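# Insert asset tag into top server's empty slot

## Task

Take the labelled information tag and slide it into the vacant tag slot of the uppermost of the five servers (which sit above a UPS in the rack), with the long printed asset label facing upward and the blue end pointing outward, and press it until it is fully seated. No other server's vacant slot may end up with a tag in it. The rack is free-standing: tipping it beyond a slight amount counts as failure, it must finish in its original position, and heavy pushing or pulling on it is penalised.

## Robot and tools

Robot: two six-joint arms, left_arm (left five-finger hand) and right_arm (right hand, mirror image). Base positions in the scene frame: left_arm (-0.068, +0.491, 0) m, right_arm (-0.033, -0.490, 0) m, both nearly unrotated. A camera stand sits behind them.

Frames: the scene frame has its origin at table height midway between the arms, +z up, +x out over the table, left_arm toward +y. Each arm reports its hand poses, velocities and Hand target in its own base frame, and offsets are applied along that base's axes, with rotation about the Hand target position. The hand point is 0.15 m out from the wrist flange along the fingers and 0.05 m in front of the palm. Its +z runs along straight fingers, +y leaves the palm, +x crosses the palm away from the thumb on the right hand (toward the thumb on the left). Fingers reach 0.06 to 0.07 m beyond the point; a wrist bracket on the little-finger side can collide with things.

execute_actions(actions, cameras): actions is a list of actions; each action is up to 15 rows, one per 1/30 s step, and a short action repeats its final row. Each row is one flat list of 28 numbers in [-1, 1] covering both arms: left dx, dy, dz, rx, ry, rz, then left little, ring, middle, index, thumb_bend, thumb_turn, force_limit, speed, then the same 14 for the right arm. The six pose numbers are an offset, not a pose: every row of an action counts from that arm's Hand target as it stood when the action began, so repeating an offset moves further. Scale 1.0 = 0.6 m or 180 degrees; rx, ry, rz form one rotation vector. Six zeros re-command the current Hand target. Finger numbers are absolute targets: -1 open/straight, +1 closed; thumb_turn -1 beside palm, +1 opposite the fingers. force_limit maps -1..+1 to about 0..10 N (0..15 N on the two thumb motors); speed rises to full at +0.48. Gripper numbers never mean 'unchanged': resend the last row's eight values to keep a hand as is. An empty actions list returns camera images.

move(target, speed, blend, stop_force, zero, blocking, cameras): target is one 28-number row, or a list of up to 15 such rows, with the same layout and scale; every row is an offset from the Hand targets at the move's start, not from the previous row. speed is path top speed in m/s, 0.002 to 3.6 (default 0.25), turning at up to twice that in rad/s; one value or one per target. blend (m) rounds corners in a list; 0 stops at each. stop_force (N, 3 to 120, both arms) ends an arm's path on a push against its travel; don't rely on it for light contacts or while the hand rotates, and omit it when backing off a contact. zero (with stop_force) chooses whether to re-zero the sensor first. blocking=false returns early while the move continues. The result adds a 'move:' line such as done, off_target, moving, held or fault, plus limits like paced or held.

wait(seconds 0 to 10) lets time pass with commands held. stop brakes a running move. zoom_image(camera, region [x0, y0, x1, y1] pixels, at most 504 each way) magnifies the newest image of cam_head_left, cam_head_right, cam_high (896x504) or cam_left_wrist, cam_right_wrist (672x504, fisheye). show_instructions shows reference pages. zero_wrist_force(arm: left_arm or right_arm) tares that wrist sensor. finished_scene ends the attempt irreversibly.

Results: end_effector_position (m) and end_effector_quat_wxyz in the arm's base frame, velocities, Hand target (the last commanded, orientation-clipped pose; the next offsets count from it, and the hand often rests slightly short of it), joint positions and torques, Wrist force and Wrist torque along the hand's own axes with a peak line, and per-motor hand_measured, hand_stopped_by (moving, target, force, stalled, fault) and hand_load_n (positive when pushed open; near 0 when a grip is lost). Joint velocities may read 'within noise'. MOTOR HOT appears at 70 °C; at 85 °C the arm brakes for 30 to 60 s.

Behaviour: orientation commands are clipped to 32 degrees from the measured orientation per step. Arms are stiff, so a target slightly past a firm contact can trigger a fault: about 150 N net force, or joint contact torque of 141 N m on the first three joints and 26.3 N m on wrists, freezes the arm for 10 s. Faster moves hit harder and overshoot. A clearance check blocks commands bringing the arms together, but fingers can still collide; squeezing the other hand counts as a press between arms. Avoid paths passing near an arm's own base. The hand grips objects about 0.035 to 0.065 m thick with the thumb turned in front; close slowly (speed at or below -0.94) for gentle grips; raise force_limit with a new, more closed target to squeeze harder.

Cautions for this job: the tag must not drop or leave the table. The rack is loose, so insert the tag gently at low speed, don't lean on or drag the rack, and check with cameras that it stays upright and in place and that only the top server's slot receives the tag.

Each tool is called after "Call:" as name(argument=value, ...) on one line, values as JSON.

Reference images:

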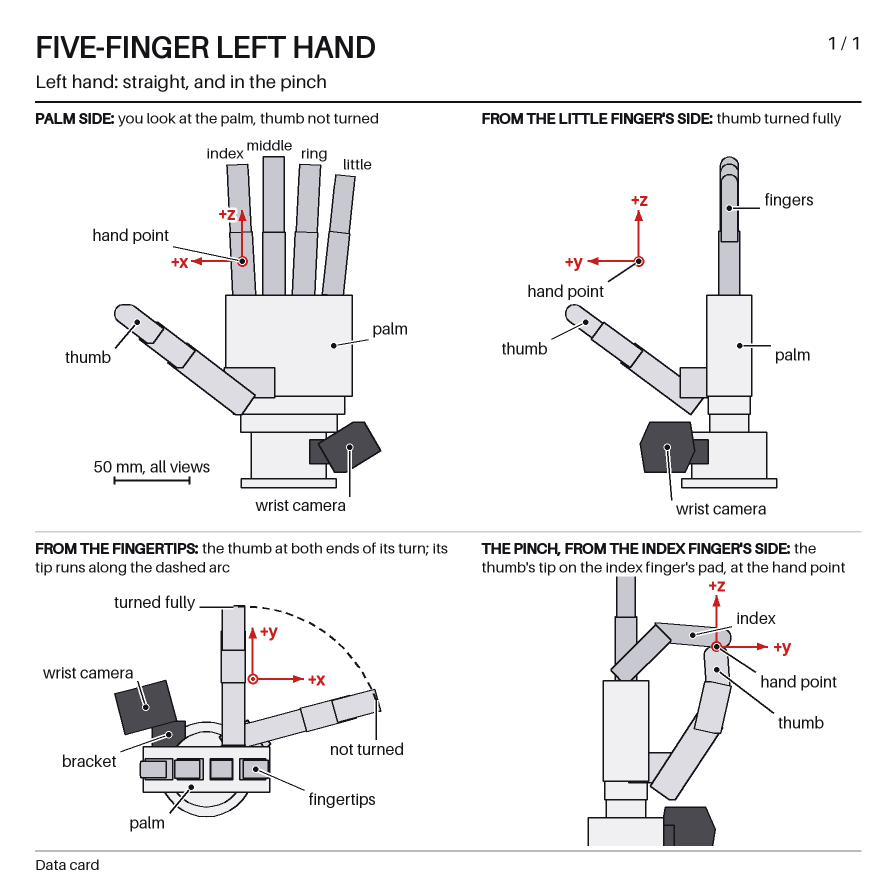

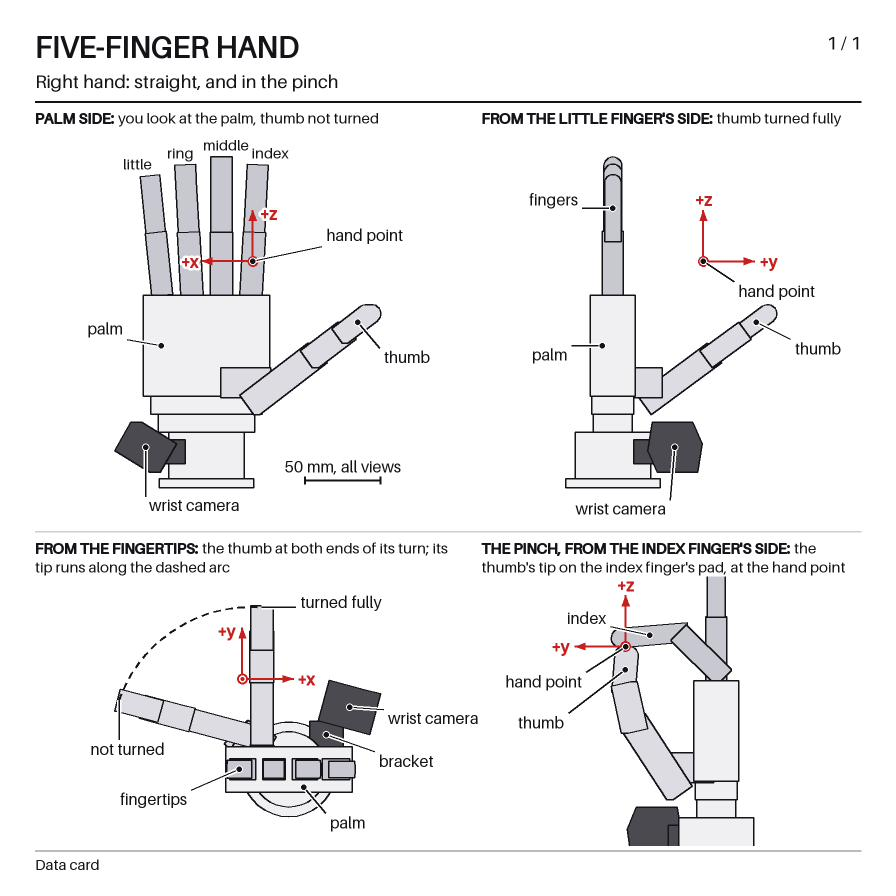

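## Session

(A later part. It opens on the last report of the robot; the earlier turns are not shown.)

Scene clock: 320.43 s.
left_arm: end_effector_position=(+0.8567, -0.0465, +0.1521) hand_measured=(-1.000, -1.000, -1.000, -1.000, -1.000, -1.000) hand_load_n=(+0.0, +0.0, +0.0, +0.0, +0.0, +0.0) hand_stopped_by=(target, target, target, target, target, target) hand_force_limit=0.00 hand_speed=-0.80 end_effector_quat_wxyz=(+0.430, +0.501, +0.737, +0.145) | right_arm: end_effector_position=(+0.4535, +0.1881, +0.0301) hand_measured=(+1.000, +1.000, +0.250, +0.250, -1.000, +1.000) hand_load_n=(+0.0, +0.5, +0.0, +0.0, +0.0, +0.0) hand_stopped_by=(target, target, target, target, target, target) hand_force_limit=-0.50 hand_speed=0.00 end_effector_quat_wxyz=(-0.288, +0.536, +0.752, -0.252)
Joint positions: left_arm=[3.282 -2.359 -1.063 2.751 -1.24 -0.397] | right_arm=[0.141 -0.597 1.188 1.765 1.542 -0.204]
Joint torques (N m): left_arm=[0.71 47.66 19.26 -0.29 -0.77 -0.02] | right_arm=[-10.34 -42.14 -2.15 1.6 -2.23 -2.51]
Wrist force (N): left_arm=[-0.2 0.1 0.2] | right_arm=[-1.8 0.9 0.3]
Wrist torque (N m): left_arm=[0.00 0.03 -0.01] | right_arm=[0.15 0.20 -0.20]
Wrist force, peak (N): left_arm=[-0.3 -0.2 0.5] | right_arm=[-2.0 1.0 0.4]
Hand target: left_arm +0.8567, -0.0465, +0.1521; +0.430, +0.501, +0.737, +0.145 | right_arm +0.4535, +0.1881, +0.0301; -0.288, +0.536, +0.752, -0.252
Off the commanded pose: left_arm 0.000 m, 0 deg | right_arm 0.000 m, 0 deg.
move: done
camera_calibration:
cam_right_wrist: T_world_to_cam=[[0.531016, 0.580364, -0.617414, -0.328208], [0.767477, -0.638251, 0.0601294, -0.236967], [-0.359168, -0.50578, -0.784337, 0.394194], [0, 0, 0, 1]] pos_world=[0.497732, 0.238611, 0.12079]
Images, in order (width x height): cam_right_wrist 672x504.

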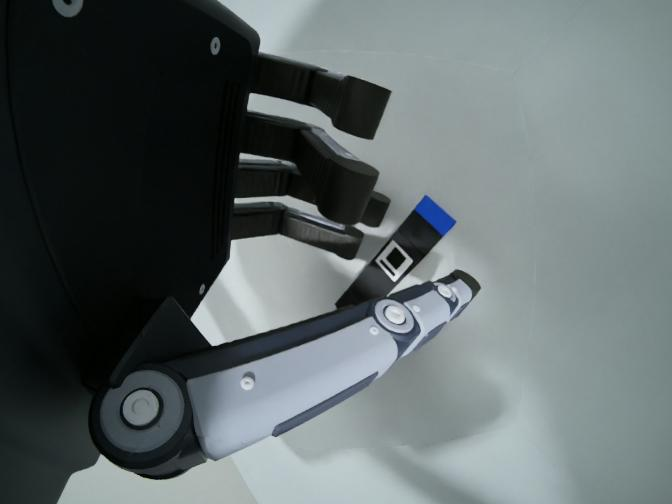

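Call:
move(target=[0,0,0,0,0,0,-1,-1,-1,-1,-1,-1,0,-0.8,0,0,-0.015,0,0,0,1,1,0.25,0.25,-0.75,1,-0.5,0], speed=0.1)

Call:
move(target=[0,0,0,0,0,0,-1,-1,-1,-1,-1,-1,0,-0.8,0,0,-0.025,0,0,0,1,1,0.25,0.25,-0.75,1,-0.5,0], speed=0.01, stop_force=3, cameras=["cam_right_wrist"])

Call:
zoom_image(camera="cam_right_wrist", region=[310, 150, 490, 310])

Scene clock: 332.90 s.
left_arm: end_effector_position=(+0.8567, -0.0465, +0.1521) hand_measured=(-1.000, -1.000, -1.000, -1.000, -1.000, -1.000) hand_load_n=(+0.0, +0.0, +0.0, +0.0, +0.0, +0.0) hand_stopped_by=(target, target, target, target, target, target) hand_force_limit=0.00 hand_speed=-0.80 end_effector_quat_wxyz=(+0.430, +0.501, +0.737, +0.145) | right_arm: end_effector_position=(+0.4535, +0.1881, +0.0212) hand_measured=(+1.000, +1.000, +0.250, +0.250, -0.750, +1.000) hand_load_n=(+0.0, +0.5, +0.0, +0.0, +0.0, +0.0) hand_stopped_by=(target, target, target, target, target, target) hand_force_limit=-0.50 hand_speed=0.00 end_effector_quat_wxyz=(-0.288, +0.536, +0.752, -0.252)
Joint positions: left_arm=[3.282 -2.359 -1.063 2.751 -1.24 -0.397] | right_arm=[0.141 -0.585 1.189 1.751 1.542 -0.204]
Joint torques (N m): left_arm=[0.84 48.01 18.31 -0.35 -0.86 0.08] | right_arm=[-11.05 -43.45 -2.45 1.68 -2.18 -2.41]
Wrist force (N): left_arm=[0.1 -0.4 0.4] | right_arm=[-1.9 1.0 0.4]
Wrist torque (N m): left_arm=[-0.08 0.00 0.02] | right_arm=[0.15 0.21 -0.21]
Wrist force, peak (N): left_arm=[-0.1 -0.4 0.5] | right_arm=[-2.0 1.1 0.4]
Hand target: left_arm +0.8567, -0.0465, +0.1521; +0.430, +0.501, +0.737, +0.145 | right_arm +0.4535, +0.1881, +0.0211; -0.288, +0.536, +0.752, -0.252
Off the commanded pose: left_arm 0.000 m, 0 deg | right_arm 0.000 m, 0 deg.
move: done

Scene clock: 334.83 s.
left_arm: end_effector_position=(+0.8567, -0.0465, +0.1521) hand_measured=(-1.000, -1.000, -1.000, -1.000, -1.000, -1.000) hand_load_n=(+0.0, +0.0, +0.0, +0.0, +0.0, +0.0) hand_stopped_by=(target, target, target, target, target, target) hand_force_limit=0.00 hand_speed=-0.80 end_effector_quat_wxyz=(+0.430, +0.501, +0.737, +0.145) | right_arm: end_effector_position=(+0.4535, +0.1881, +0.0124) hand_measured=(+1.000, +1.000, +0.250, +0.250, -0.750, +1.000) hand_load_n=(+0.0, +0.0, -0.5, -1.0, +0.0, +0.0) hand_stopped_by=(target, target, target, target, target, target) hand_force_limit=-0.50 hand_speed=0.00 end_effector_quat_wxyz=(-0.288, +0.536, +0.752, -0.252)
Joint positions: left_arm=[3.282 -2.359 -1.063 2.751 -1.24 -0.397] | right_arm=[0.141 -0.572 1.19 1.738 1.542 -0.204]
Joint torques (N m): left_arm=[2.1 47.58 18.48 -0.05 -0.89 -0.07] | right_arm=[-10.9 -58.45 -5.98 3.35 -1.79 -2.38]
Wrist force (N): left_arm=[0.0 0.0 0.1] | right_arm=[-1.3 -2.5 -1.3]
Wrist torque (N m): left_arm=[0.00 0.00 0.00] | right_arm=[0.11 0.22 -0.22]
Wrist force, peak (N): left_arm=[0.1 -0.4 0.3] | right_arm=[-0.8 -6.2 -4.1]
Hand target: left_arm +0.8567, -0.0465, +0.1521; +0.430, +0.501, +0.737, +0.145 | right_arm +0.4535, +0.1881, +0.0124; -0.288, +0.536, +0.752, -0.252 (not the last commanded pose)
Off the commanded pose: left_arm 0.000 m, 0 deg | right_arm 0.006 m, 0 deg.
move: contact (right_arm)
camera_calibration:
cam_right_wrist: T_world_to_cam=[[0.530988, 0.580437, -0.617369, -0.339144], [0.767438, -0.638316, 0.0599275, -0.235847], [-0.359292, -0.505613, -0.784388, 0.380338], [0, 0, 0, 1]] pos_world=[0.497732, 0.238611, 0.103089]
Images, in order (width x height): cam_right_wrist 672x504.

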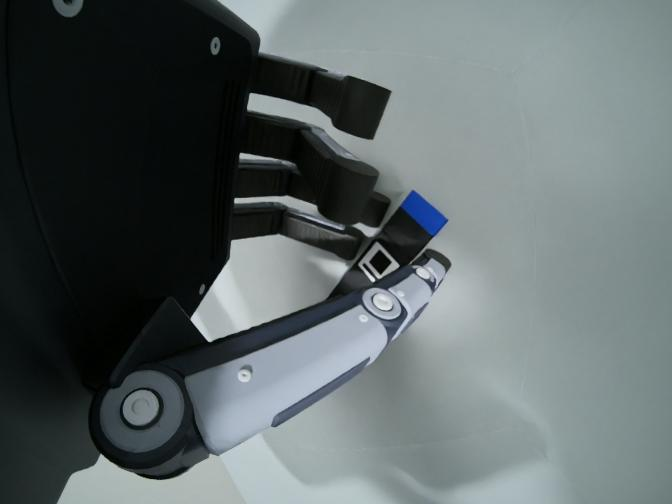

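Scaled by 2.800 from the camera's 672x504 image, which has a finer 960x720 frame.

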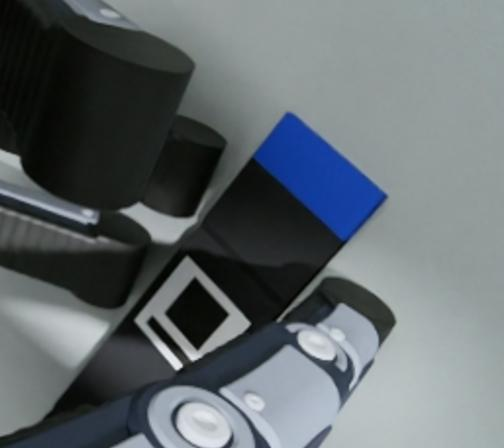

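Call:
execute_actions(actions=[[[0,0,0,0,0,0,-1,-1,-1,-1,-1,-1,0,-0.8,0,0,0,0,0,0,1,1,0.25,0.25,-0.3,1,-0.5,-0.9]]])

Call:
wait(seconds=1.5, cameras=["cam_right_wrist"])

Call:
zoom_image(camera="cam_right_wrist", region=[310, 150, 490, 310])

Scene clock: 344.93 s.
left_arm: end_effector_position=(+0.8567, -0.0465, +0.1521) hand_measured=(-1.000, -1.000, -1.000, -1.000, -1.000, -1.000) hand_load_n=(+0.5, +0.0, +0.0, +0.0, +0.0, +0.0) hand_stopped_by=(target, target, target, target, target, target) hand_force_limit=0.00 hand_speed=-0.80 end_effector_quat_wxyz=(+0.430, +0.501, +0.737, +0.145) | right_arm: end_effector_position=(+0.4535, +0.1881, +0.0124) hand_measured=(+1.000, +1.000, +0.250, +0.250, -0.300, +1.000) hand_load_n=(+0.0, +0.0, +0.0, -1.5, +0.0, +0.0) hand_stopped_by=(target, target, target, target, target, target) hand_force_limit=-0.50 hand_speed=-0.90 end_effector_quat_wxyz=(-0.288, +0.536, +0.752, -0.252)
Joint positions: left_arm=[3.282 -2.359 -1.063 2.751 -1.24 -0.397] | right_arm=[0.141 -0.572 1.19 1.738 1.542 -0.204]
Joint torques (N m): left_arm=[2.64 47.38 18.33 -0.31 -0.97 -0.27] | right_arm=[-10.18 -44.15 -21.56 0.93 -1.73 -2.38]
Wrist force (N): left_arm=[-0.1 0.0 0.2] | right_arm=[-1.2 -1.9 -1.4]
Wrist torque (N m): left_arm=[-0.01 0.01 0.00] | right_arm=[0.14 0.20 -0.20]
Wrist force, peak (N): left_arm=[-0.1 -0.4 0.4] | right_arm=[-0.3 -5.6 -7.9]
Hand target: left_arm +0.8567, -0.0465, +0.1521; +0.430, +0.501, +0.737, +0.145 | right_arm +0.4535, +0.1881, +0.0124; -0.288, +0.536, +0.752, -0.252
Off the commanded pose: left_arm 0.000 m, 0 deg | right_arm 0.000 m, 0 deg.

Scene clock: 346.43 s.
left_arm: end_effector_position=(+0.8567, -0.0465, +0.1521) hand_measured=(-1.000, -1.000, -1.000, -1.000, -1.000, -1.000) hand_load_n=(+0.0, +0.0, +0.0, +0.0, +0.0, +0.5) hand_stopped_by=(target, target, target, target, target, target) hand_force_limit=0.00 hand_speed=-0.80 end_effector_quat_wxyz=(+0.430, +0.501, +0.737, +0.145) | right_arm: end_effector_position=(+0.4535, +0.1881, +0.0124) hand_measured=(+1.000, +1.000, +0.250, +0.250, -0.300, +1.000) hand_load_n=(+0.0, +0.0, -0.5, -1.5, +0.0, +0.0) hand_stopped_by=(target, target, target, target, target, target) hand_force_limit=-0.50 hand_speed=-0.90 end_effector_quat_wxyz=(-0.288, +0.536, +0.752, -0.252)
Joint positions: left_arm=[3.282 -2.359 -1.063 2.751 -1.24 -0.397] | right_arm=[0.141 -0.572 1.19 1.738 1.542 -0.204]
Joint torques (N m): left_arm=[1.13 47.59 18.76 -0.24 -1 -0.06] | right_arm=[-10.51 -41.68 -22.53 1.09 -1.9 -2.48]
Wrist force (N): left_arm=[-0.1 0.0 0.2] | right_arm=[-1.2 -1.8 -1.4]
Wrist torque (N m): left_arm=[-0.01 0.01 0.00] | right_arm=[0.15 0.20 -0.21]
Wrist force, peak (N): left_arm=[-0.1 -0.3 0.4] | right_arm=[-1.3 -2.1 -1.5]
Hand target: left_arm +0.8567, -0.0465, +0.1521; +0.430, +0.501, +0.737, +0.145 | right_arm +0.4535, +0.1881, +0.0124; -0.288, +0.536, +0.752, -0.252
Off the commanded pose: left_arm 0.000 m, 0 deg | right_arm 0.000 m, 0 deg.
wait: 1.50 s; at rest by 0.17 s
camera_calibration:
cam_right_wrist: T_world_to_cam=[[0.530988, 0.580437, -0.617369, -0.339144], [0.767438, -0.638316, 0.0599275, -0.235847], [-0.359292, -0.505613, -0.784388, 0.380338], [0, 0, 0, 1]] pos_world=[0.497732, 0.238611, 0.103089]
Images, in order (width x height): cam_right_wrist 672x504.

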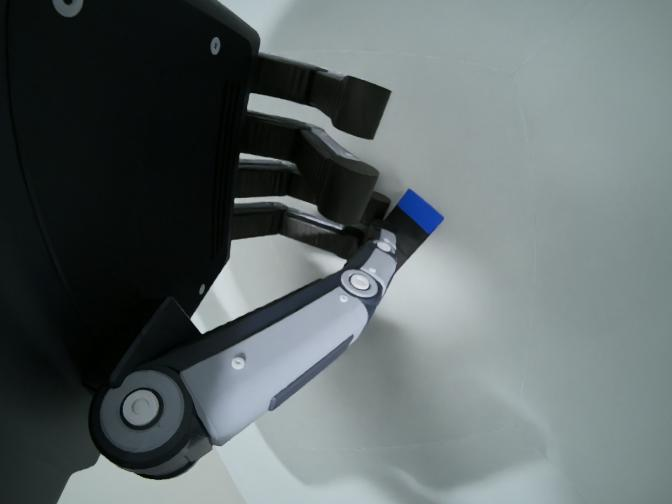

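Scaled by 2.800 from the camera's 672x504 image, which has a finer 960x720 frame.

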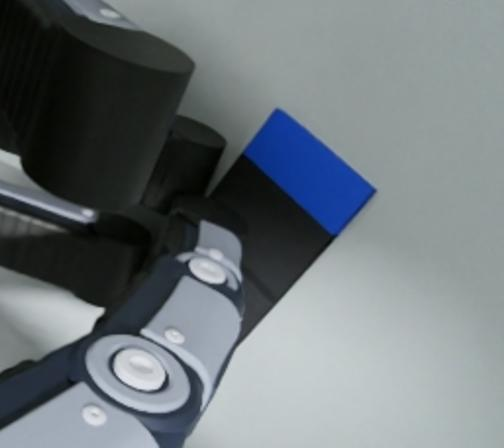

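Call:
move(target=[0,0,0,0,0,0,-1,-1,-1,-1,-1,-1,0,-0.8,0,0,0.025,0,0,0,1,1,0.25,0.25,-0.3,1,-0.5,0], speed=0.1)

Call:
move(target=[0,0,0,0,0,0,-1,-1,-1,-1,-1,-1,0,-0.8,0,0,0,-0.00525,0.0497,0,1,1,0.25,0.25,-0.8,1,-0.5,0], speed=0.2, cameras=["cam_right_wrist"])

Call:
zoom_image(camera="cam_right_wrist", region=[310, 150, 490, 310])

Scene clock: 363.73 s.
left_arm: end_effector_position=(+0.8567, -0.0465, +0.1521) hand_measured=(-1.000, -1.000, -1.000, -1.000, -1.000, -1.000) hand_load_n=(+0.0, +0.0, +0.0, +0.0, +0.0, +0.0) hand_stopped_by=(target, target, target, target, target, target) hand_force_limit=0.00 hand_speed=-0.80 end_effector_quat_wxyz=(+0.430, +0.501, +0.737, +0.145) | right_arm: end_effector_position=(+0.4535, +0.1881, +0.0273) hand_measured=(+1.000, +1.000, +0.250, +0.250, -0.300, +1.000) hand_load_n=(+0.0, +0.0, +0.0, +0.0, +0.0, +0.0) hand_stopped_by=(target, target, target, target, target, target) hand_force_limit=-0.50 hand_speed=0.00 end_effector_quat_wxyz=(-0.288, +0.536, +0.752, -0.252)
Joint positions: left_arm=[3.282 -2.359 -1.063 2.751 -1.24 -0.397] | right_arm=[0.141 -0.593 1.189 1.761 1.542 -0.204]
Joint torques (N m): left_arm=[0.75 48.97 17.43 -0.26 -1.27 -0.22] | right_arm=[-10.13 -59.31 -24.49 4.16 -2.11 -2.19]
Wrist force (N): left_arm=[0.0 -0.2 0.0] | right_arm=[-1.8 1.0 0.4]
Wrist torque (N m): left_arm=[-0.03 0.01 0.00] | right_arm=[0.16 0.20 -0.20]
Wrist force, peak (N): left_arm=[-0.2 -0.2 0.4] | right_arm=[-1.4 -2.1 -1.6]
Hand target: left_arm +0.8567, -0.0465, +0.1521; +0.430, +0.501, +0.737, +0.145 | right_arm +0.4535, +0.1881, +0.0274; -0.288, +0.536, +0.752, -0.252
Off the commanded pose: left_arm 0.000 m, 0 deg | right_arm 0.000 m, 0 deg.
move: done

Scene clock: 364.70 s.
left_arm: end_effector_position=(+0.8567, -0.0465, +0.1521) hand_measured=(-1.000, -1.000, -1.000, -1.000, -1.000, -1.000) hand_load_n=(+0.0, +0.0, +0.0, +0.0, +0.0, +0.0) hand_stopped_by=(target, target, target, target, target, target) hand_force_limit=0.00 hand_speed=-0.80 end_effector_quat_wxyz=(+0.430, +0.501, +0.737, +0.145) | right_arm: end_effector_position=(+0.4535, +0.1881, +0.0274) hand_measured=(+1.000, +1.000, +0.250, +0.250, -0.800, +1.000) hand_load_n=(+0.0, +0.0, +0.0, +0.0, +0.0, +0.0) hand_stopped_by=(target, target, target, target, target, target) hand_force_limit=-0.50 hand_speed=0.00 end_effector_quat_wxyz=(-0.341, +0.517, +0.726, -0.299)
Joint positions: left_arm=[3.282 -2.359 -1.063 2.751 -1.24 -0.397] | right_arm=[0.139 -0.5 1.093 1.92 1.54 -0.209]
Joint torques (N m): left_arm=[1.37 47.08 17.4 -0.28 -1.27 0.03] | right_arm=[-9.99 -45.38 -23.5 4.17 -1.61 -2.31]
Wrist force (N): left_arm=[0.0 0.2 0.3] | right_arm=[-1.7 1.0 0.3]
Wrist torque (N m): left_arm=[0.02 0.01 -0.01] | right_arm=[0.17 0.20 -0.13]
Wrist force, peak (N): left_arm=[0.0 -0.3 0.3] | right_arm=[-2.0 1.3 0.2]
Hand target: left_arm +0.8567, -0.0465, +0.1521; +0.430, +0.501, +0.737, +0.145 | right_arm +0.4535, +0.1881, +0.0274; -0.341, +0.517, +0.726, -0.299
Off the commanded pose: left_arm 0.000 m, 0 deg | right_arm 0.000 m, 0 deg.
move: done
camera_calibration:
cam_right_wrist: T_world_to_cam=[[0.427908, 0.569543, -0.701795, -0.278751], [0.768235, -0.638247, -0.0495524, -0.23416], [-0.476141, -0.517939, -0.710654, 0.445428], [0, 0, 0, 1]] pos_world=[0.511256, 0.240014, 0.109316]
Images, in order (width x height): cam_right_wrist 672x504.

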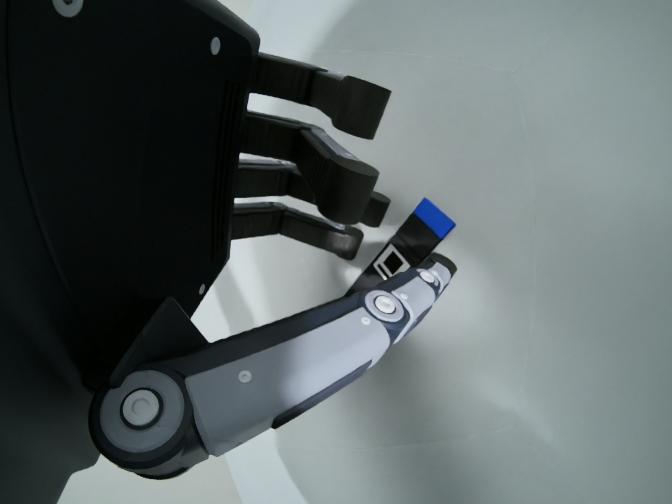

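Scaled by 2.800 from the camera's 672x504 image, which has a finer 960x720 frame.

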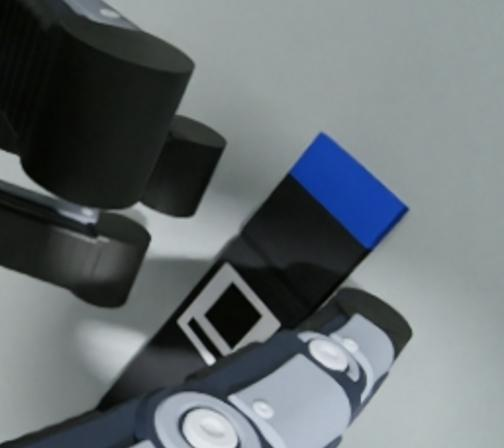

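Call:
move(target=[0,0,0,0,0,0,-1,-1,-1,-1,-1,-1,0,-0.8,-0.0017,0,-0.013,0,0,0,1,1,0.25,0.25,-0.8,1,-0.5,0], speed=0.1)

Call:
move(target=[0,0,0,0,0,0,-1,-1,-1,-1,-1,-1,0,-0.8,0,0,-0.025,0,0,0,1,1,0.25,0.25,-0.8,1,-0.5,0], speed=0.01, stop_force=3, cameras=["cam_right_wrist"])

Call:
zoom_image(camera="cam_right_wrist", region=[310, 150, 490, 310])

Scene clock: 379.00 s.
left_arm: end_effector_position=(+0.8567, -0.0465, +0.1521) hand_measured=(-1.000, -1.000, -1.000, -1.000, -1.000, -1.000) hand_load_n=(+0.0, +0.0, +0.0, +0.0, +0.0, +0.0) hand_stopped_by=(target, target, target, target, target, target) hand_force_limit=0.00 hand_speed=-0.80 end_effector_quat_wxyz=(+0.430, +0.501, +0.737, +0.145) | right_arm: end_effector_position=(+0.4525, +0.1881, +0.0197) hand_measured=(+1.000, +1.000, +0.250, +0.250, -0.800, +1.000) hand_load_n=(+0.0, +0.0, +0.0, +0.0, +0.0, +0.0) hand_stopped_by=(target, target, target, target, target, target) hand_force_limit=-0.50 hand_speed=0.00 end_effector_quat_wxyz=(-0.341, +0.517, +0.726, -0.299)
Joint positions: left_arm=[3.282 -2.359 -1.063 2.751 -1.24 -0.397] | right_arm=[0.139 -0.49 1.097 1.907 1.54 -0.209]
Joint torques (N m): left_arm=[2.07 47.23 17.62 -0.11 -1.53 0.03] | right_arm=[11.73 -46.33 -3.2 1.4 -2.3 1.38]
Wrist force (N): left_arm=[0.0 -0.1 0.0] | right_arm=[-1.9 1.2 0.1]
Wrist torque (N m): left_arm=[-0.01 0.00 0.00] | right_arm=[0.20 0.23 -0.14]
Wrist force, peak (N): left_arm=[0.2 -0.1 0.5] | right_arm=[-2.0 1.4 0.4]
Hand target: left_arm +0.8567, -0.0465, +0.1521; +0.430, +0.501, +0.737, +0.145 | right_arm +0.4524, +0.1881, +0.0196; -0.341, +0.517, +0.726, -0.299
Off the commanded pose: left_arm 0.000 m, 0 deg | right_arm 0.000 m, 0 deg.
move: done

Scene clock: 380.20 s.
left_arm: end_effector_position=(+0.8567, -0.0465, +0.1521) hand_measured=(-1.000, -1.000, -1.000, -1.000, -1.000, -1.000) hand_load_n=(+0.0, +0.0, +0.0, +0.0, +0.0, +0.0) hand_stopped_by=(target, target, target, target, target, target) hand_force_limit=0.00 hand_speed=-0.80 end_effector_quat_wxyz=(+0.430, +0.501, +0.737, +0.145) | right_arm: end_effector_position=(+0.4524, +0.1881, +0.0179) hand_measured=(+1.000, +1.000, +0.250, +0.250, -0.800, +1.000) hand_load_n=(+0.0, +0.0, +0.0, +0.0, +0.0, -0.5) hand_stopped_by=(target, target, target, target, target, target) hand_force_limit=-0.50 hand_speed=0.00 end_effector_quat_wxyz=(-0.341, +0.517, +0.726, -0.300)
Joint positions: left_arm=[3.282 -2.359 -1.063 2.751 -1.24 -0.397] | right_arm=[0.139 -0.488 1.097 1.904 1.54 -0.209]
Joint torques (N m): left_arm=[1.13 48.6 18.54 -0.19 -1.48 0.04] | right_arm=[11.25 -60.1 -11.18 3.36 -2.4 1.56]
Wrist force (N): left_arm=[0.0 -0.2 0.0] | right_arm=[-1.5 -1.7 -2.3]
Wrist torque (N m): left_arm=[-0.03 0.00 0.01] | right_arm=[0.02 0.21 -0.16]
Wrist force, peak (N): left_arm=[0.0 -0.2 0.4] | right_arm=[-1.7 -4.4 -5.1]
Hand target: left_arm +0.8567, -0.0465, +0.1521; +0.430, +0.501, +0.737, +0.145 | right_arm +0.4524, +0.1881, +0.0179; -0.341, +0.517, +0.726, -0.300 (not the last commanded pose)
Off the commanded pose: left_arm 0.000 m, 0 deg | right_arm 0.013 m, 0 deg.
move: contact (right_arm)
camera_calibration:
cam_right_wrist: T_world_to_cam=[[0.427637, 0.569561, -0.701945, -0.284869], [0.768246, -0.638213, -0.0498194, -0.233778], [-0.476365, -0.517962, -0.710487, 0.438186], [0, 0, 0, 1]] pos_world=[0.510156, 0.240014, 0.099716]
Images, in order (width x height): cam_right_wrist 672x504.

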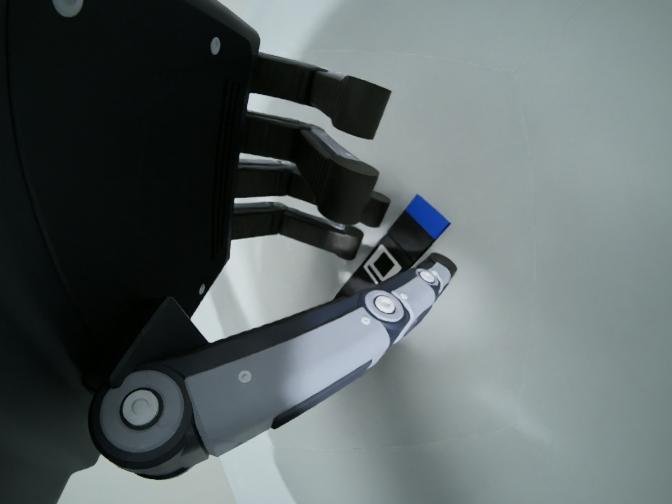

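Scaled by 2.800 from the camera's 672x504 image, which has a finer 960x720 frame.

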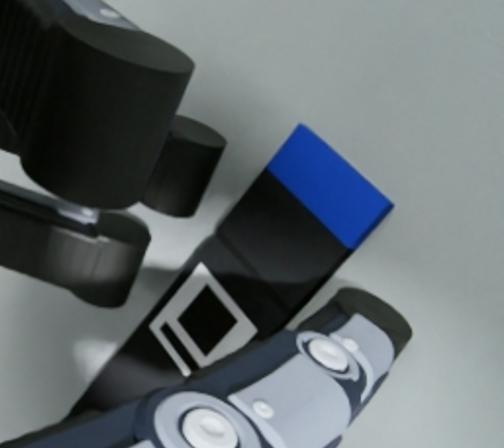

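Call:
move(target=[[0,0,0,0,0,0,-1,-1,-1,-1,-1,-1,0,-0.8,0,0,0.012,0.00175,-0.0166,0,1,1,0.25,0.25,-0.7,1,-0.5,0],[0,0,0,0,0,0,-1,-1,-1,-1,-1,-1,0,-0.8,0,0,-0.0045,0.00175,-0.0166,0,1,1,0.25,0.25,-0.7,1,-0.5,0]], speed=0.05, cameras=["cam_right_wrist"])

Call:
zoom_image(camera="cam_right_wrist", region=[310, 150, 490, 310])

Scene clock: 394.23 s.
left_arm: end_effector_position=(+0.8567, -0.0465, +0.1521) hand_measured=(-1.000, -1.000, -1.000, -1.000, -1.000, -1.000) hand_load_n=(+0.0, +0.0, -0.5, +0.0, +0.0, +0.0) hand_stopped_by=(target, target, target, target, target, target) hand_force_limit=0.00 hand_speed=-0.80 end_effector_quat_wxyz=(+0.430, +0.501, +0.737, +0.145) | right_arm: end_effector_position=(+0.4523, +0.1881, +0.0153) hand_measured=(+1.000, +1.000, +0.250, +0.250, -0.700, +1.000) hand_load_n=(+0.0, +0.0, +0.0, +0.0, +0.0, +0.0) hand_stopped_by=(target, target, target, target, target, target) hand_force_limit=-0.50 hand_speed=0.00 end_effector_quat_wxyz=(-0.324, +0.524, +0.735, -0.284)
Joint positions: left_arm=[3.282 -2.359 -1.063 2.751 -1.24 -0.397] | right_arm=[0.14 -0.515 1.128 1.848 1.54 -0.207]
Joint torques (N m): left_arm=[0.52 46.38 18.75 -0.04 -1.61 -0.2] | right_arm=[11.47 -45.73 -24.23 1.22 2.67 2.28]
Wrist force (N): left_arm=[0.0 -0.2 0.0] | right_arm=[-1.9 0.2 -0.4]
Wrist torque (N m): left_arm=[-0.03 -0.01 0.01] | right_arm=[0.14 0.25 -0.23]
Wrist force, peak (N): left_arm=[0.1 -0.5 0.2] | right_arm=[-1.8 -1.7 -2.4]
Hand target: left_arm +0.8567, -0.0465, +0.1521; +0.430, +0.501, +0.737, +0.145 | right_arm +0.4524, +0.1881, +0.0152; -0.324, +0.524, +0.735, -0.284
Off the commanded pose: left_arm 0.000 m, 0 deg | right_arm 0.000 m, 0 deg.
move: done
camera_calibration:
cam_right_wrist: T_world_to_cam=[[0.463417, 0.573334, -0.675672, -0.303896], [0.769896, -0.63803, -0.0133518, -0.235219], [-0.438754, -0.51401, -0.737081, 0.418971], [0, 0, 0, 1]] pos_world=[0.50575, 0.239513, 0.100341]
Images, in order (width x height): cam_right_wrist 672x504.

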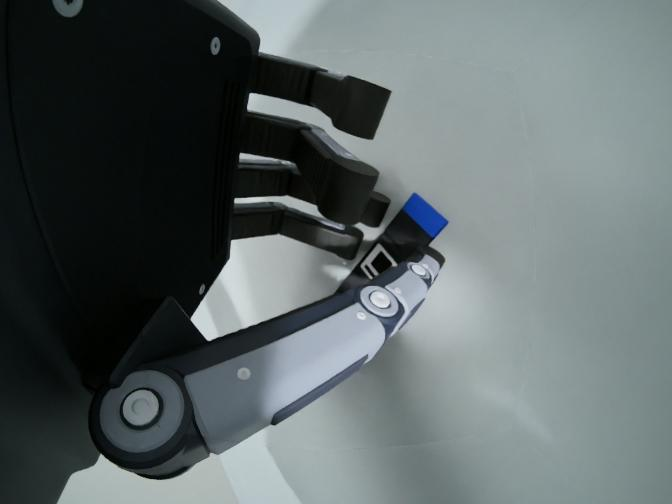

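Scaled by 2.800 from the camera's 672x504 image, which has a finer 960x720 frame.

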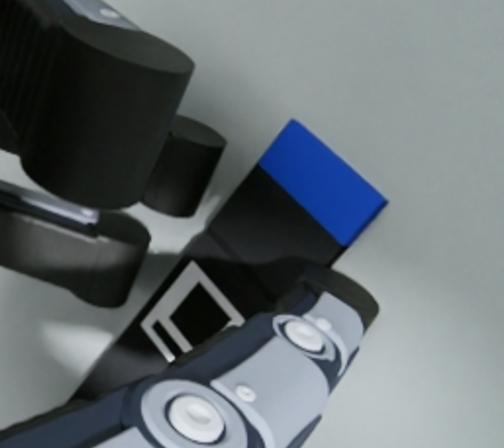

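Call:
move(target=[0,0,0,0,0,0,-1,-1,-1,-1,-1,-1,0,-0.8,0,0,-0.0048,0,0,0,1,1,0.25,0.25,-0.62,1,-0.5,-0.8], speed=0.01, cameras=["cam_right_wrist"])

Call:
zoom_image(camera="cam_right_wrist", region=[310, 150, 490, 310])

Scene clock: 402.60 s.
left_arm: end_effector_position=(+0.8567, -0.0465, +0.1521) hand_measured=(-1.000, -1.000, -1.000, -1.000, -1.000, -1.000) hand_load_n=(+0.0, +0.0, +0.0, +0.5, +0.0, +0.0) hand_stopped_by=(target, target, target, target, target, target) hand_force_limit=0.00 hand_speed=-0.80 end_effector_quat_wxyz=(+0.430, +0.501, +0.737, +0.145) | right_arm: end_effector_position=(+0.4524, +0.1881, +0.0125) hand_measured=(+1.000, +1.000, +0.250, +0.250, -0.620, +1.000) hand_load_n=(+0.0, +0.5, +0.0, +0.0, +0.5, -3.5) hand_stopped_by=(target, target, target, target, target, target) hand_force_limit=-0.50 hand_speed=-0.80 end_effector_quat_wxyz=(-0.324, +0.524, +0.735, -0.284)
Joint positions: left_arm=[3.282 -2.359 -1.063 2.751 -1.24 -0.397] | right_arm=[0.14 -0.511 1.128 1.844 1.54 -0.207]
Joint torques (N m): left_arm=[1.64 48.58 17.95 -0.2 -1.53 -0.02] | right_arm=[11.23 -26.47 -17.52 -3.44 1.47 1.92]
Wrist force (N): left_arm=[0.1 0.0 0.2] | right_arm=[0.1 -21.2 -27.5]
Wrist torque (N m): left_arm=[-0.01 -0.02 0.01] | right_arm=[-1.05 0.48 -0.49]
Wrist force, peak (N): left_arm=[-0.3 -0.5 0.2] | right_arm=[0.1 -21.2 -27.5]
Hand target: left_arm +0.8567, -0.0465, +0.1521; +0.430, +0.501, +0.737, +0.145 | right_arm +0.4524, +0.1881, +0.0123; -0.324, +0.524, +0.735, -0.284
Off the commanded pose: left_arm 0.000 m, 0 deg | right_arm 0.000 m, 0 deg.
move: done
camera_calibration:
cam_right_wrist: T_world_to_cam=[[0.463519, 0.57335, -0.675589, -0.305851], [0.7699, -0.638028, -0.0132477, -0.235268], [-0.43864, -0.513995, -0.737159, 0.416854], [0, 0, 0, 1]] pos_world=[0.50575, 0.239513, 0.0975408]
Images, in order (width x height): cam_right_wrist 672x504.

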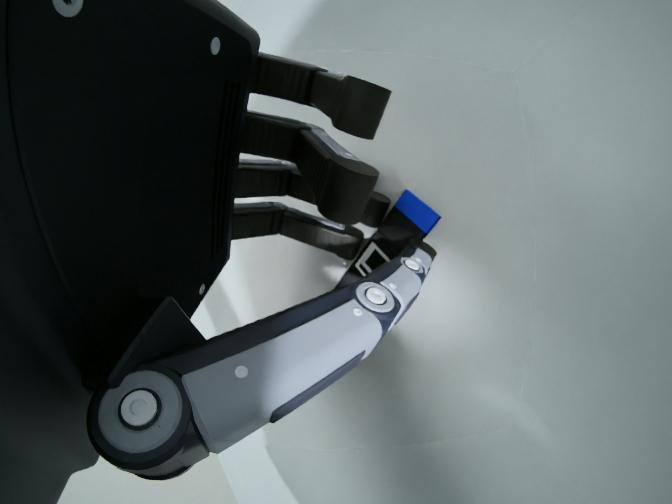

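Scaled by 2.800 from the camera's 672x504 image, which has a finer 960x720 frame.

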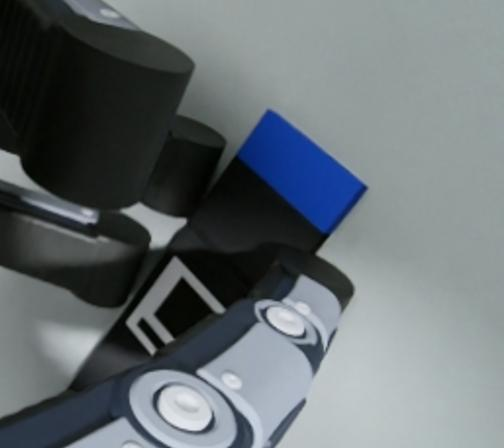

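Call:
move(target=[0,0,0,0,0,0,-1,-1,-1,-1,-1,-1,0,-0.8,0,0,0.0022,0,0,0,1,1,0.25,0.25,-0.62,1,-0.5,-0.8], speed=0.02)

Call:
execute_actions(actions=[[[0,0,0,0,0,0,-1,-1,-1,-1,-1,-1,0,-0.8,0,0,0,0,0,0,1,1,0.25,0.25,-0.45,1,-0.5,-0.94]]], cameras=["cam_right_wrist"])

Call:
zoom_image(camera="cam_right_wrist", region=[310, 150, 490, 310])

Scene clock: 408.77 s.
left_arm: end_effector_position=(+0.8567, -0.0465, +0.1521) hand_measured=(-1.000, -1.000, -1.000, -1.000, -1.000, -1.000) hand_load_n=(+0.0, +0.0, +0.0, +0.0, +0.0, +0.0) hand_stopped_by=(target, target, target, target, target, target) hand_force_limit=0.00 hand_speed=-0.80 end_effector_quat_wxyz=(+0.430, +0.501, +0.737, +0.145) | right_arm: end_effector_position=(+0.4523, +0.1881, +0.0135) hand_measured=(+1.000, +1.000, +0.250, +0.250, -0.620, +1.000) hand_load_n=(+0.5, +0.5, +0.0, +0.0, +1.0, -2.5) hand_stopped_by=(target, target, target, target, target, target) hand_force_limit=-0.50 hand_speed=-0.80 end_effector_quat_wxyz=(-0.324, +0.524, +0.735, -0.284)
Joint positions: left_arm=[3.282 -2.359 -1.063 2.751 -1.24 -0.397] | right_arm=[0.14 -0.512 1.128 1.846 1.54 -0.207]
Joint torques (N m): left_arm=[0.77 48.05 16.89 -0.13 -1.7 0.04] | right_arm=[12.48 -54.03 -0.1 2.41 0.56 -0.49]
Wrist force (N): left_arm=[-0.1 0.1 0.2] | right_arm=[-0.5 -7.3 -11.2]
Wrist torque (N m): left_arm=[0.01 0.03 -0.01] | right_arm=[-0.35 0.33 -0.35]
Wrist force, peak (N): left_arm=[0.0 0.0 0.5] | right_arm=[0.3 -24.8 -31.6]
Hand target: left_arm +0.8567, -0.0465, +0.1521; +0.430, +0.501, +0.737, +0.145 | right_arm +0.4524, +0.1881, +0.0136; -0.324, +0.524, +0.735, -0.284
Off the commanded pose: left_arm 0.000 m, 0 deg | right_arm 0.000 m, 0 deg.
move: done

Scene clock: 409.63 s.
left_arm: end_effector_position=(+0.8567, -0.0465, +0.1521) hand_measured=(-1.000, -1.000, -1.000, -1.000, -1.000, -1.000) hand_load_n=(+0.0, +0.0, +0.0, +0.0, +0.0, +0.0) hand_stopped_by=(target, target, target, target, target, target) hand_force_limit=0.00 hand_speed=-0.80 end_effector_quat_wxyz=(+0.430, +0.501, +0.737, +0.145) | right_arm: end_effector_position=(+0.4524, +0.1881, +0.0136) hand_measured=(+1.000, +1.000, +0.250, +0.250, -0.566, +1.000) hand_load_n=(+0.0, +0.0, +1.5, +0.5, +4.0, -1.0) hand_stopped_by=(target, target, target, target, force, target) hand_force_limit=-0.50 hand_speed=-0.94 end_effector_quat_wxyz=(-0.324, +0.524, +0.735, -0.284)
Joint positions: left_arm=[3.282 -2.359 -1.063 2.751 -1.24 -0.397] | right_arm=[0.14 -0.513 1.128 1.846 1.54 -0.207]
Joint torques (N m): left_arm=[0.95 48.38 19.16 -0.21 -1.77 0.17] | right_arm=[11.94 -57.28 -5.41 2.49 0.23 -0.95]
Wrist force (N): left_arm=[-0.1 -0.2 0.0] | right_arm=[-0.8 -3.0 -4.8]
Wrist torque (N m): left_arm=[-0.03 0.01 0.01] | right_arm=[-0.02 0.27 -0.29]
Wrist force, peak (N): left_arm=[-0.1 -0.3 0.4] | right_arm=[-0.3 -6.9 -11.1]
Hand target: left_arm +0.8567, -0.0465, +0.1521; +0.430, +0.501, +0.737, +0.145 | right_arm +0.4524, +0.1881, +0.0136; -0.324, +0.524, +0.735, -0.284
Off the commanded pose: left_arm 0.000 m, 0 deg | right_arm 0.000 m, 0 deg.
camera_calibration:
cam_right_wrist: T_world_to_cam=[[0.463489, 0.573314, -0.67564, -0.30508], [0.769899, -0.638028, -0.0132488, -0.235253], [-0.438673, -0.514034, -0.737113, 0.417686], [0, 0, 0, 1]] pos_world=[0.50575, 0.239513, 0.098641]
Images, in order (width x height): cam_right_wrist 672x504.

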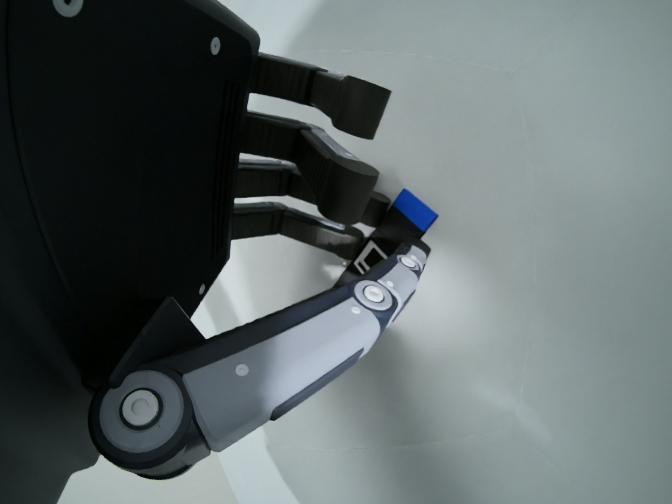

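Scaled by 2.800 from the camera's 672x504 image, which has a finer 960x720 frame.

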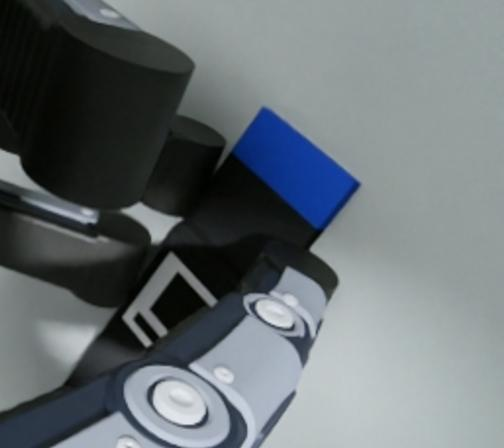

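Call:
execute_actions(actions=[[[0,0,0,0,0,0,-1,-1,-1,-1,-1,-1,0,-0.8,0,0,0,0,0,0,1,1,0.25,0.25,-0.44,1,-0.2,-0.94]]])

Call:
move(target=[0,0,0,0,0,0,-1,-1,-1,-1,-1,-1,0,-0.8,0,0,0.05,0,0,0,1,1,0.25,0.25,-0.44,1,-0.2,-0.94], speed=0.03, cameras=["cam_right_wrist","cam_head_left"])

Call:
zoom_image(camera="cam_right_wrist", region=[310, 150, 490, 310])

Scene clock: 417.13 s.
left_arm: end_effector_position=(+0.8567, -0.0465, +0.1521) hand_measured=(-1.000, -1.000, -1.000, -1.000, -1.000, -1.000) hand_load_n=(+0.0, +0.0, +0.0, +0.0, +0.0, +0.0) hand_stopped_by=(target, target, target, target, target, target) hand_force_limit=0.00 hand_speed=-0.80 end_effector_quat_wxyz=(+0.430, +0.501, +0.737, +0.145) | right_arm: end_effector_position=(+0.4524, +0.1881, +0.0136) hand_measured=(+1.000, +1.000, +0.250, +0.250, -0.548, +1.000) hand_load_n=(+0.5, +0.0, +2.5, +1.0, +5.5, -0.5) hand_stopped_by=(target, target, target, target, force, target) hand_force_limit=-0.20 hand_speed=-0.94 end_effector_quat_wxyz=(-0.324, +0.524, +0.735, -0.284)
Joint positions: left_arm=[3.282 -2.359 -1.063 2.751 -1.24 -0.397] | right_arm=[0.14 -0.513 1.128 1.846 1.54 -0.207]
Joint torques (N m): left_arm=[1.03 47.42 18.67 -0.15 -1.82 -0.01] | right_arm=[12.1 -56.64 -21.62 2.48 -0.64 -1.74]
Wrist force (N): left_arm=[0.1 -0.3 0.0] | right_arm=[-0.7 -4.2 -5.7]
Wrist torque (N m): left_arm=[-0.05 -0.01 0.01] | right_arm=[-0.01 0.28 -0.30]
Wrist force, peak (N): left_arm=[0.1 -0.2 0.5] | right_arm=[-0.7 -4.6 -5.9]
Hand target: left_arm +0.8567, -0.0465, +0.1521; +0.430, +0.501, +0.737, +0.145 | right_arm +0.4524, +0.1881, +0.0136; -0.324, +0.524, +0.735, -0.284
Off the commanded pose: left_arm 0.000 m, 0 deg | right_arm 0.000 m, 0 deg.

Scene clock: 418.47 s.
left_arm: end_effector_position=(+0.8567, -0.0465, +0.1521) hand_measured=(-1.000, -1.000, -1.000, -1.000, -1.000, -1.000) hand_load_n=(+0.0, +0.0, +0.0, +0.0, +0.0, +0.0) hand_stopped_by=(target, target, target, target, target, target) hand_force_limit=0.00 hand_speed=-0.80 end_effector_quat_wxyz=(+0.430, +0.501, +0.737, +0.145) | right_arm: end_effector_position=(+0.4523, +0.1881, +0.0435) hand_measured=(+1.000, +1.000, +0.250, +0.250, -0.546, +1.000) hand_load_n=(+0.0, +0.0, +0.0, +0.0, +0.5, +0.0) hand_stopped_by=(target, target, target, target, force, target) hand_force_limit=-0.20 hand_speed=-0.94 end_effector_quat_wxyz=(-0.324, +0.524, +0.735, -0.284)
Joint positions: left_arm=[3.282 -2.359 -1.063 2.751 -1.24 -0.397] | right_arm=[0.14 -0.556 1.128 1.889 1.54 -0.207]
Joint torques (N m): left_arm=[1.63 48.55 18.09 -0.22 -1.75 -0.11] | right_arm=[10.74 -60.62 -24.49 3.85 -1.2 -1.54]
Wrist force (N): left_arm=[-0.2 0.1 0.2] | right_arm=[-1.8 1.2 0.2]
Wrist torque (N m): left_arm=[0.01 0.03 -0.01] | right_arm=[0.19 0.20 -0.20]
Wrist force, peak (N): left_arm=[0.2 -0.1 0.3] | right_arm=[-0.8 -4.3 -5.8]
Hand target: left_arm +0.8567, -0.0465, +0.1521; +0.430, +0.501, +0.737, +0.145 | right_arm +0.4524, +0.1881, +0.0436; -0.324, +0.524, +0.735, -0.284
Off the commanded pose: left_arm 0.000 m, 0 deg | right_arm 0.000 m, 0 deg.
move: done
camera_calibration:
cam_right_wrist: T_world_to_cam=[[0.463469, 0.57329, -0.675673, -0.284858], [0.769865, -0.638068, -0.0133048, -0.234823], [-0.438753, -0.514011, -0.737081, 0.439756], [0, 0, 0, 1]] pos_world=[0.505749, 0.239513, 0.128541]
Images, in order (width x height): cam_head_left 896x504, cam_right_wrist 672x504.

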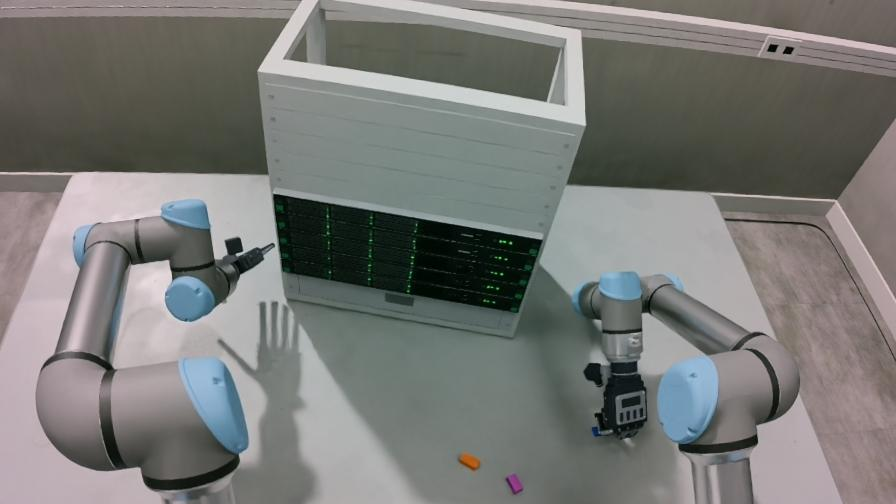

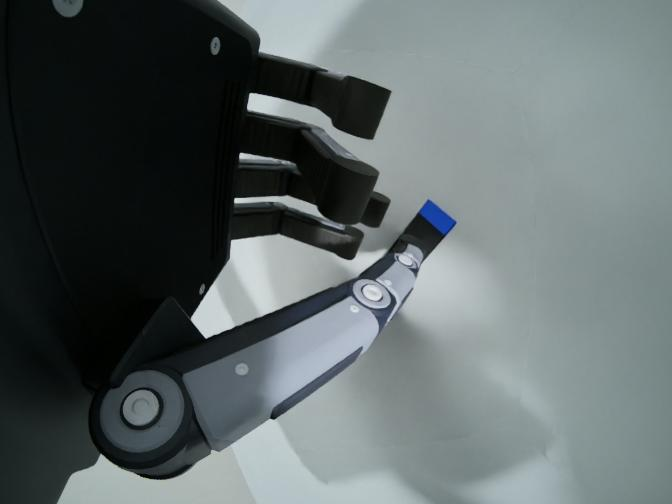

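Scaled by 2.800 from the camera's 672x504 image, which has a finer 960x720 frame.

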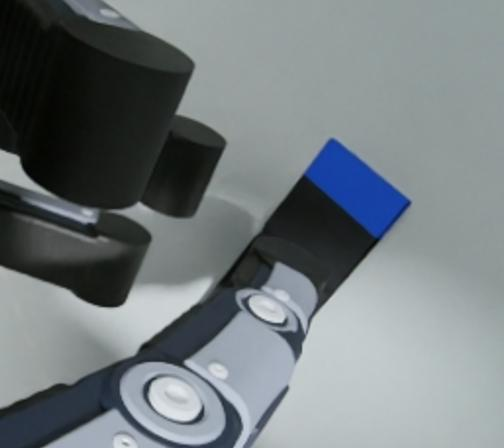

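Call:
move(target=[[0,0,0,0,0,0,-1,-1,-1,-1,-1,-1,0,-0.8,-0.0012,-0.037,0,0,0,0,1,1,0.25,0.25,-0.75,1,-0.5,-0.5],[0,0,0,0,0,0,-1,-1,-1,-1,-1,-1,0,-0.8,-0.0012,-0.037,-0.045,0,0,0,1,1,0.25,0.25,-0.75,1,-0.5,-0.5]], speed=0.08, cameras=["cam_right_wrist"])

Call:
zoom_image(camera="cam_right_wrist", region=[310, 150, 490, 310])

Scene clock: 536.87 s.
left_arm: end_effector_position=(+0.8567, -0.0465, +0.1521) hand_measured=(-1.000, -1.000, -1.000, -1.000, -1.000, -1.000) hand_load_n=(+0.0, +0.0, +0.0, +0.0, +0.0, +0.0) hand_stopped_by=(target, target, target, target, target, target) hand_force_limit=0.00 hand_speed=-0.80 end_effector_quat_wxyz=(+0.430, +0.501, +0.737, +0.145) | right_arm: end_effector_position=(+0.4516, +0.1659, +0.0167) hand_measured=(+1.000, +1.000, +0.250, +0.250, -0.750, +1.000) hand_load_n=(+0.0, +0.5, +0.0, +0.0, +0.0, +0.0) hand_stopped_by=(target, target, target, target, target, target) hand_force_limit=-0.50 hand_speed=-0.50 end_effector_quat_wxyz=(-0.324, +0.524, +0.735, -0.284)
Joint positions: left_arm=[3.282 -2.359 -1.063 2.751 -1.24 -0.397] | right_arm=[0.105 -0.534 1.165 1.831 1.568 -0.229]
Joint torques (N m): left_arm=[0.92 48.34 16.68 0.16 -1.81 -0.18] | right_arm=[-9.77 -43.65 -24.19 1.34 2.28 -2.26]
Wrist force (N): left_arm=[-0.1 -0.1 0.3] | right_arm=[-1.8 1.0 0.2]
Wrist torque (N m): left_arm=[-0.04 0.02 0.00] | right_arm=[0.18 0.22 -0.14]
Wrist force, peak (N): left_arm=[-0.1 -0.3 0.4] | right_arm=[-2.1 1.4 0.2]
Hand target: left_arm +0.8567, -0.0465, +0.1521; +0.430, +0.501, +0.737, +0.145 | right_arm +0.4516, +0.1659, +0.0166; -0.324, +0.524, +0.735, -0.284
Off the commanded pose: left_arm 0.000 m, 0 deg | right_arm 0.000 m, 0 deg.
move: done
camera_calibration:
cam_right_wrist: T_world_to_cam=[[0.463489, 0.573314, -0.67564, -0.289933], [0.769899, -0.638028, -0.0132488, -0.248837], [-0.438673, -0.514034, -0.737113, 0.408252], [0, 0, 0, 1]] pos_world=[0.50505, 0.217313, 0.101741]
Images, in order (width x height): cam_right_wrist 672x504.

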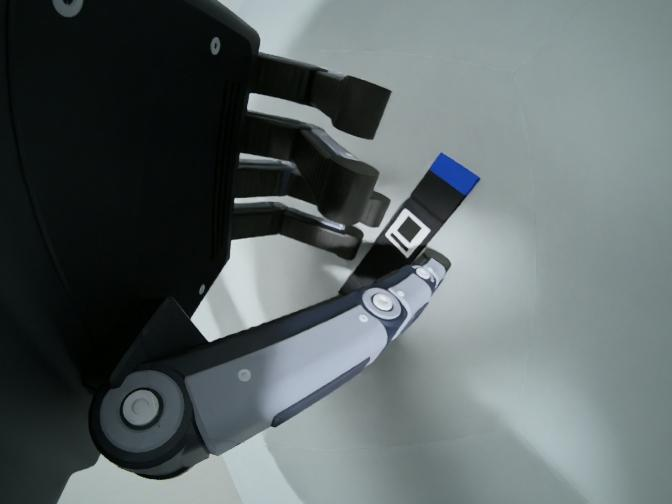

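Scaled by 2.800 from the camera's 672x504 image, which has a finer 960x720 frame.

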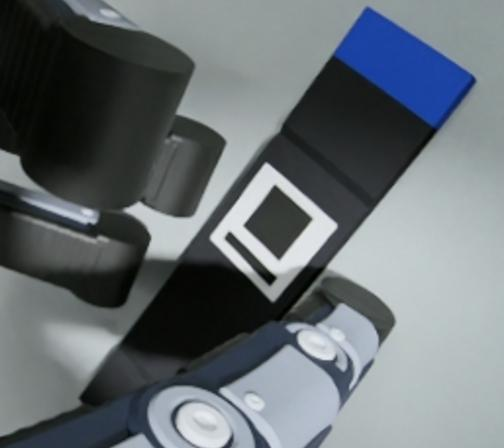

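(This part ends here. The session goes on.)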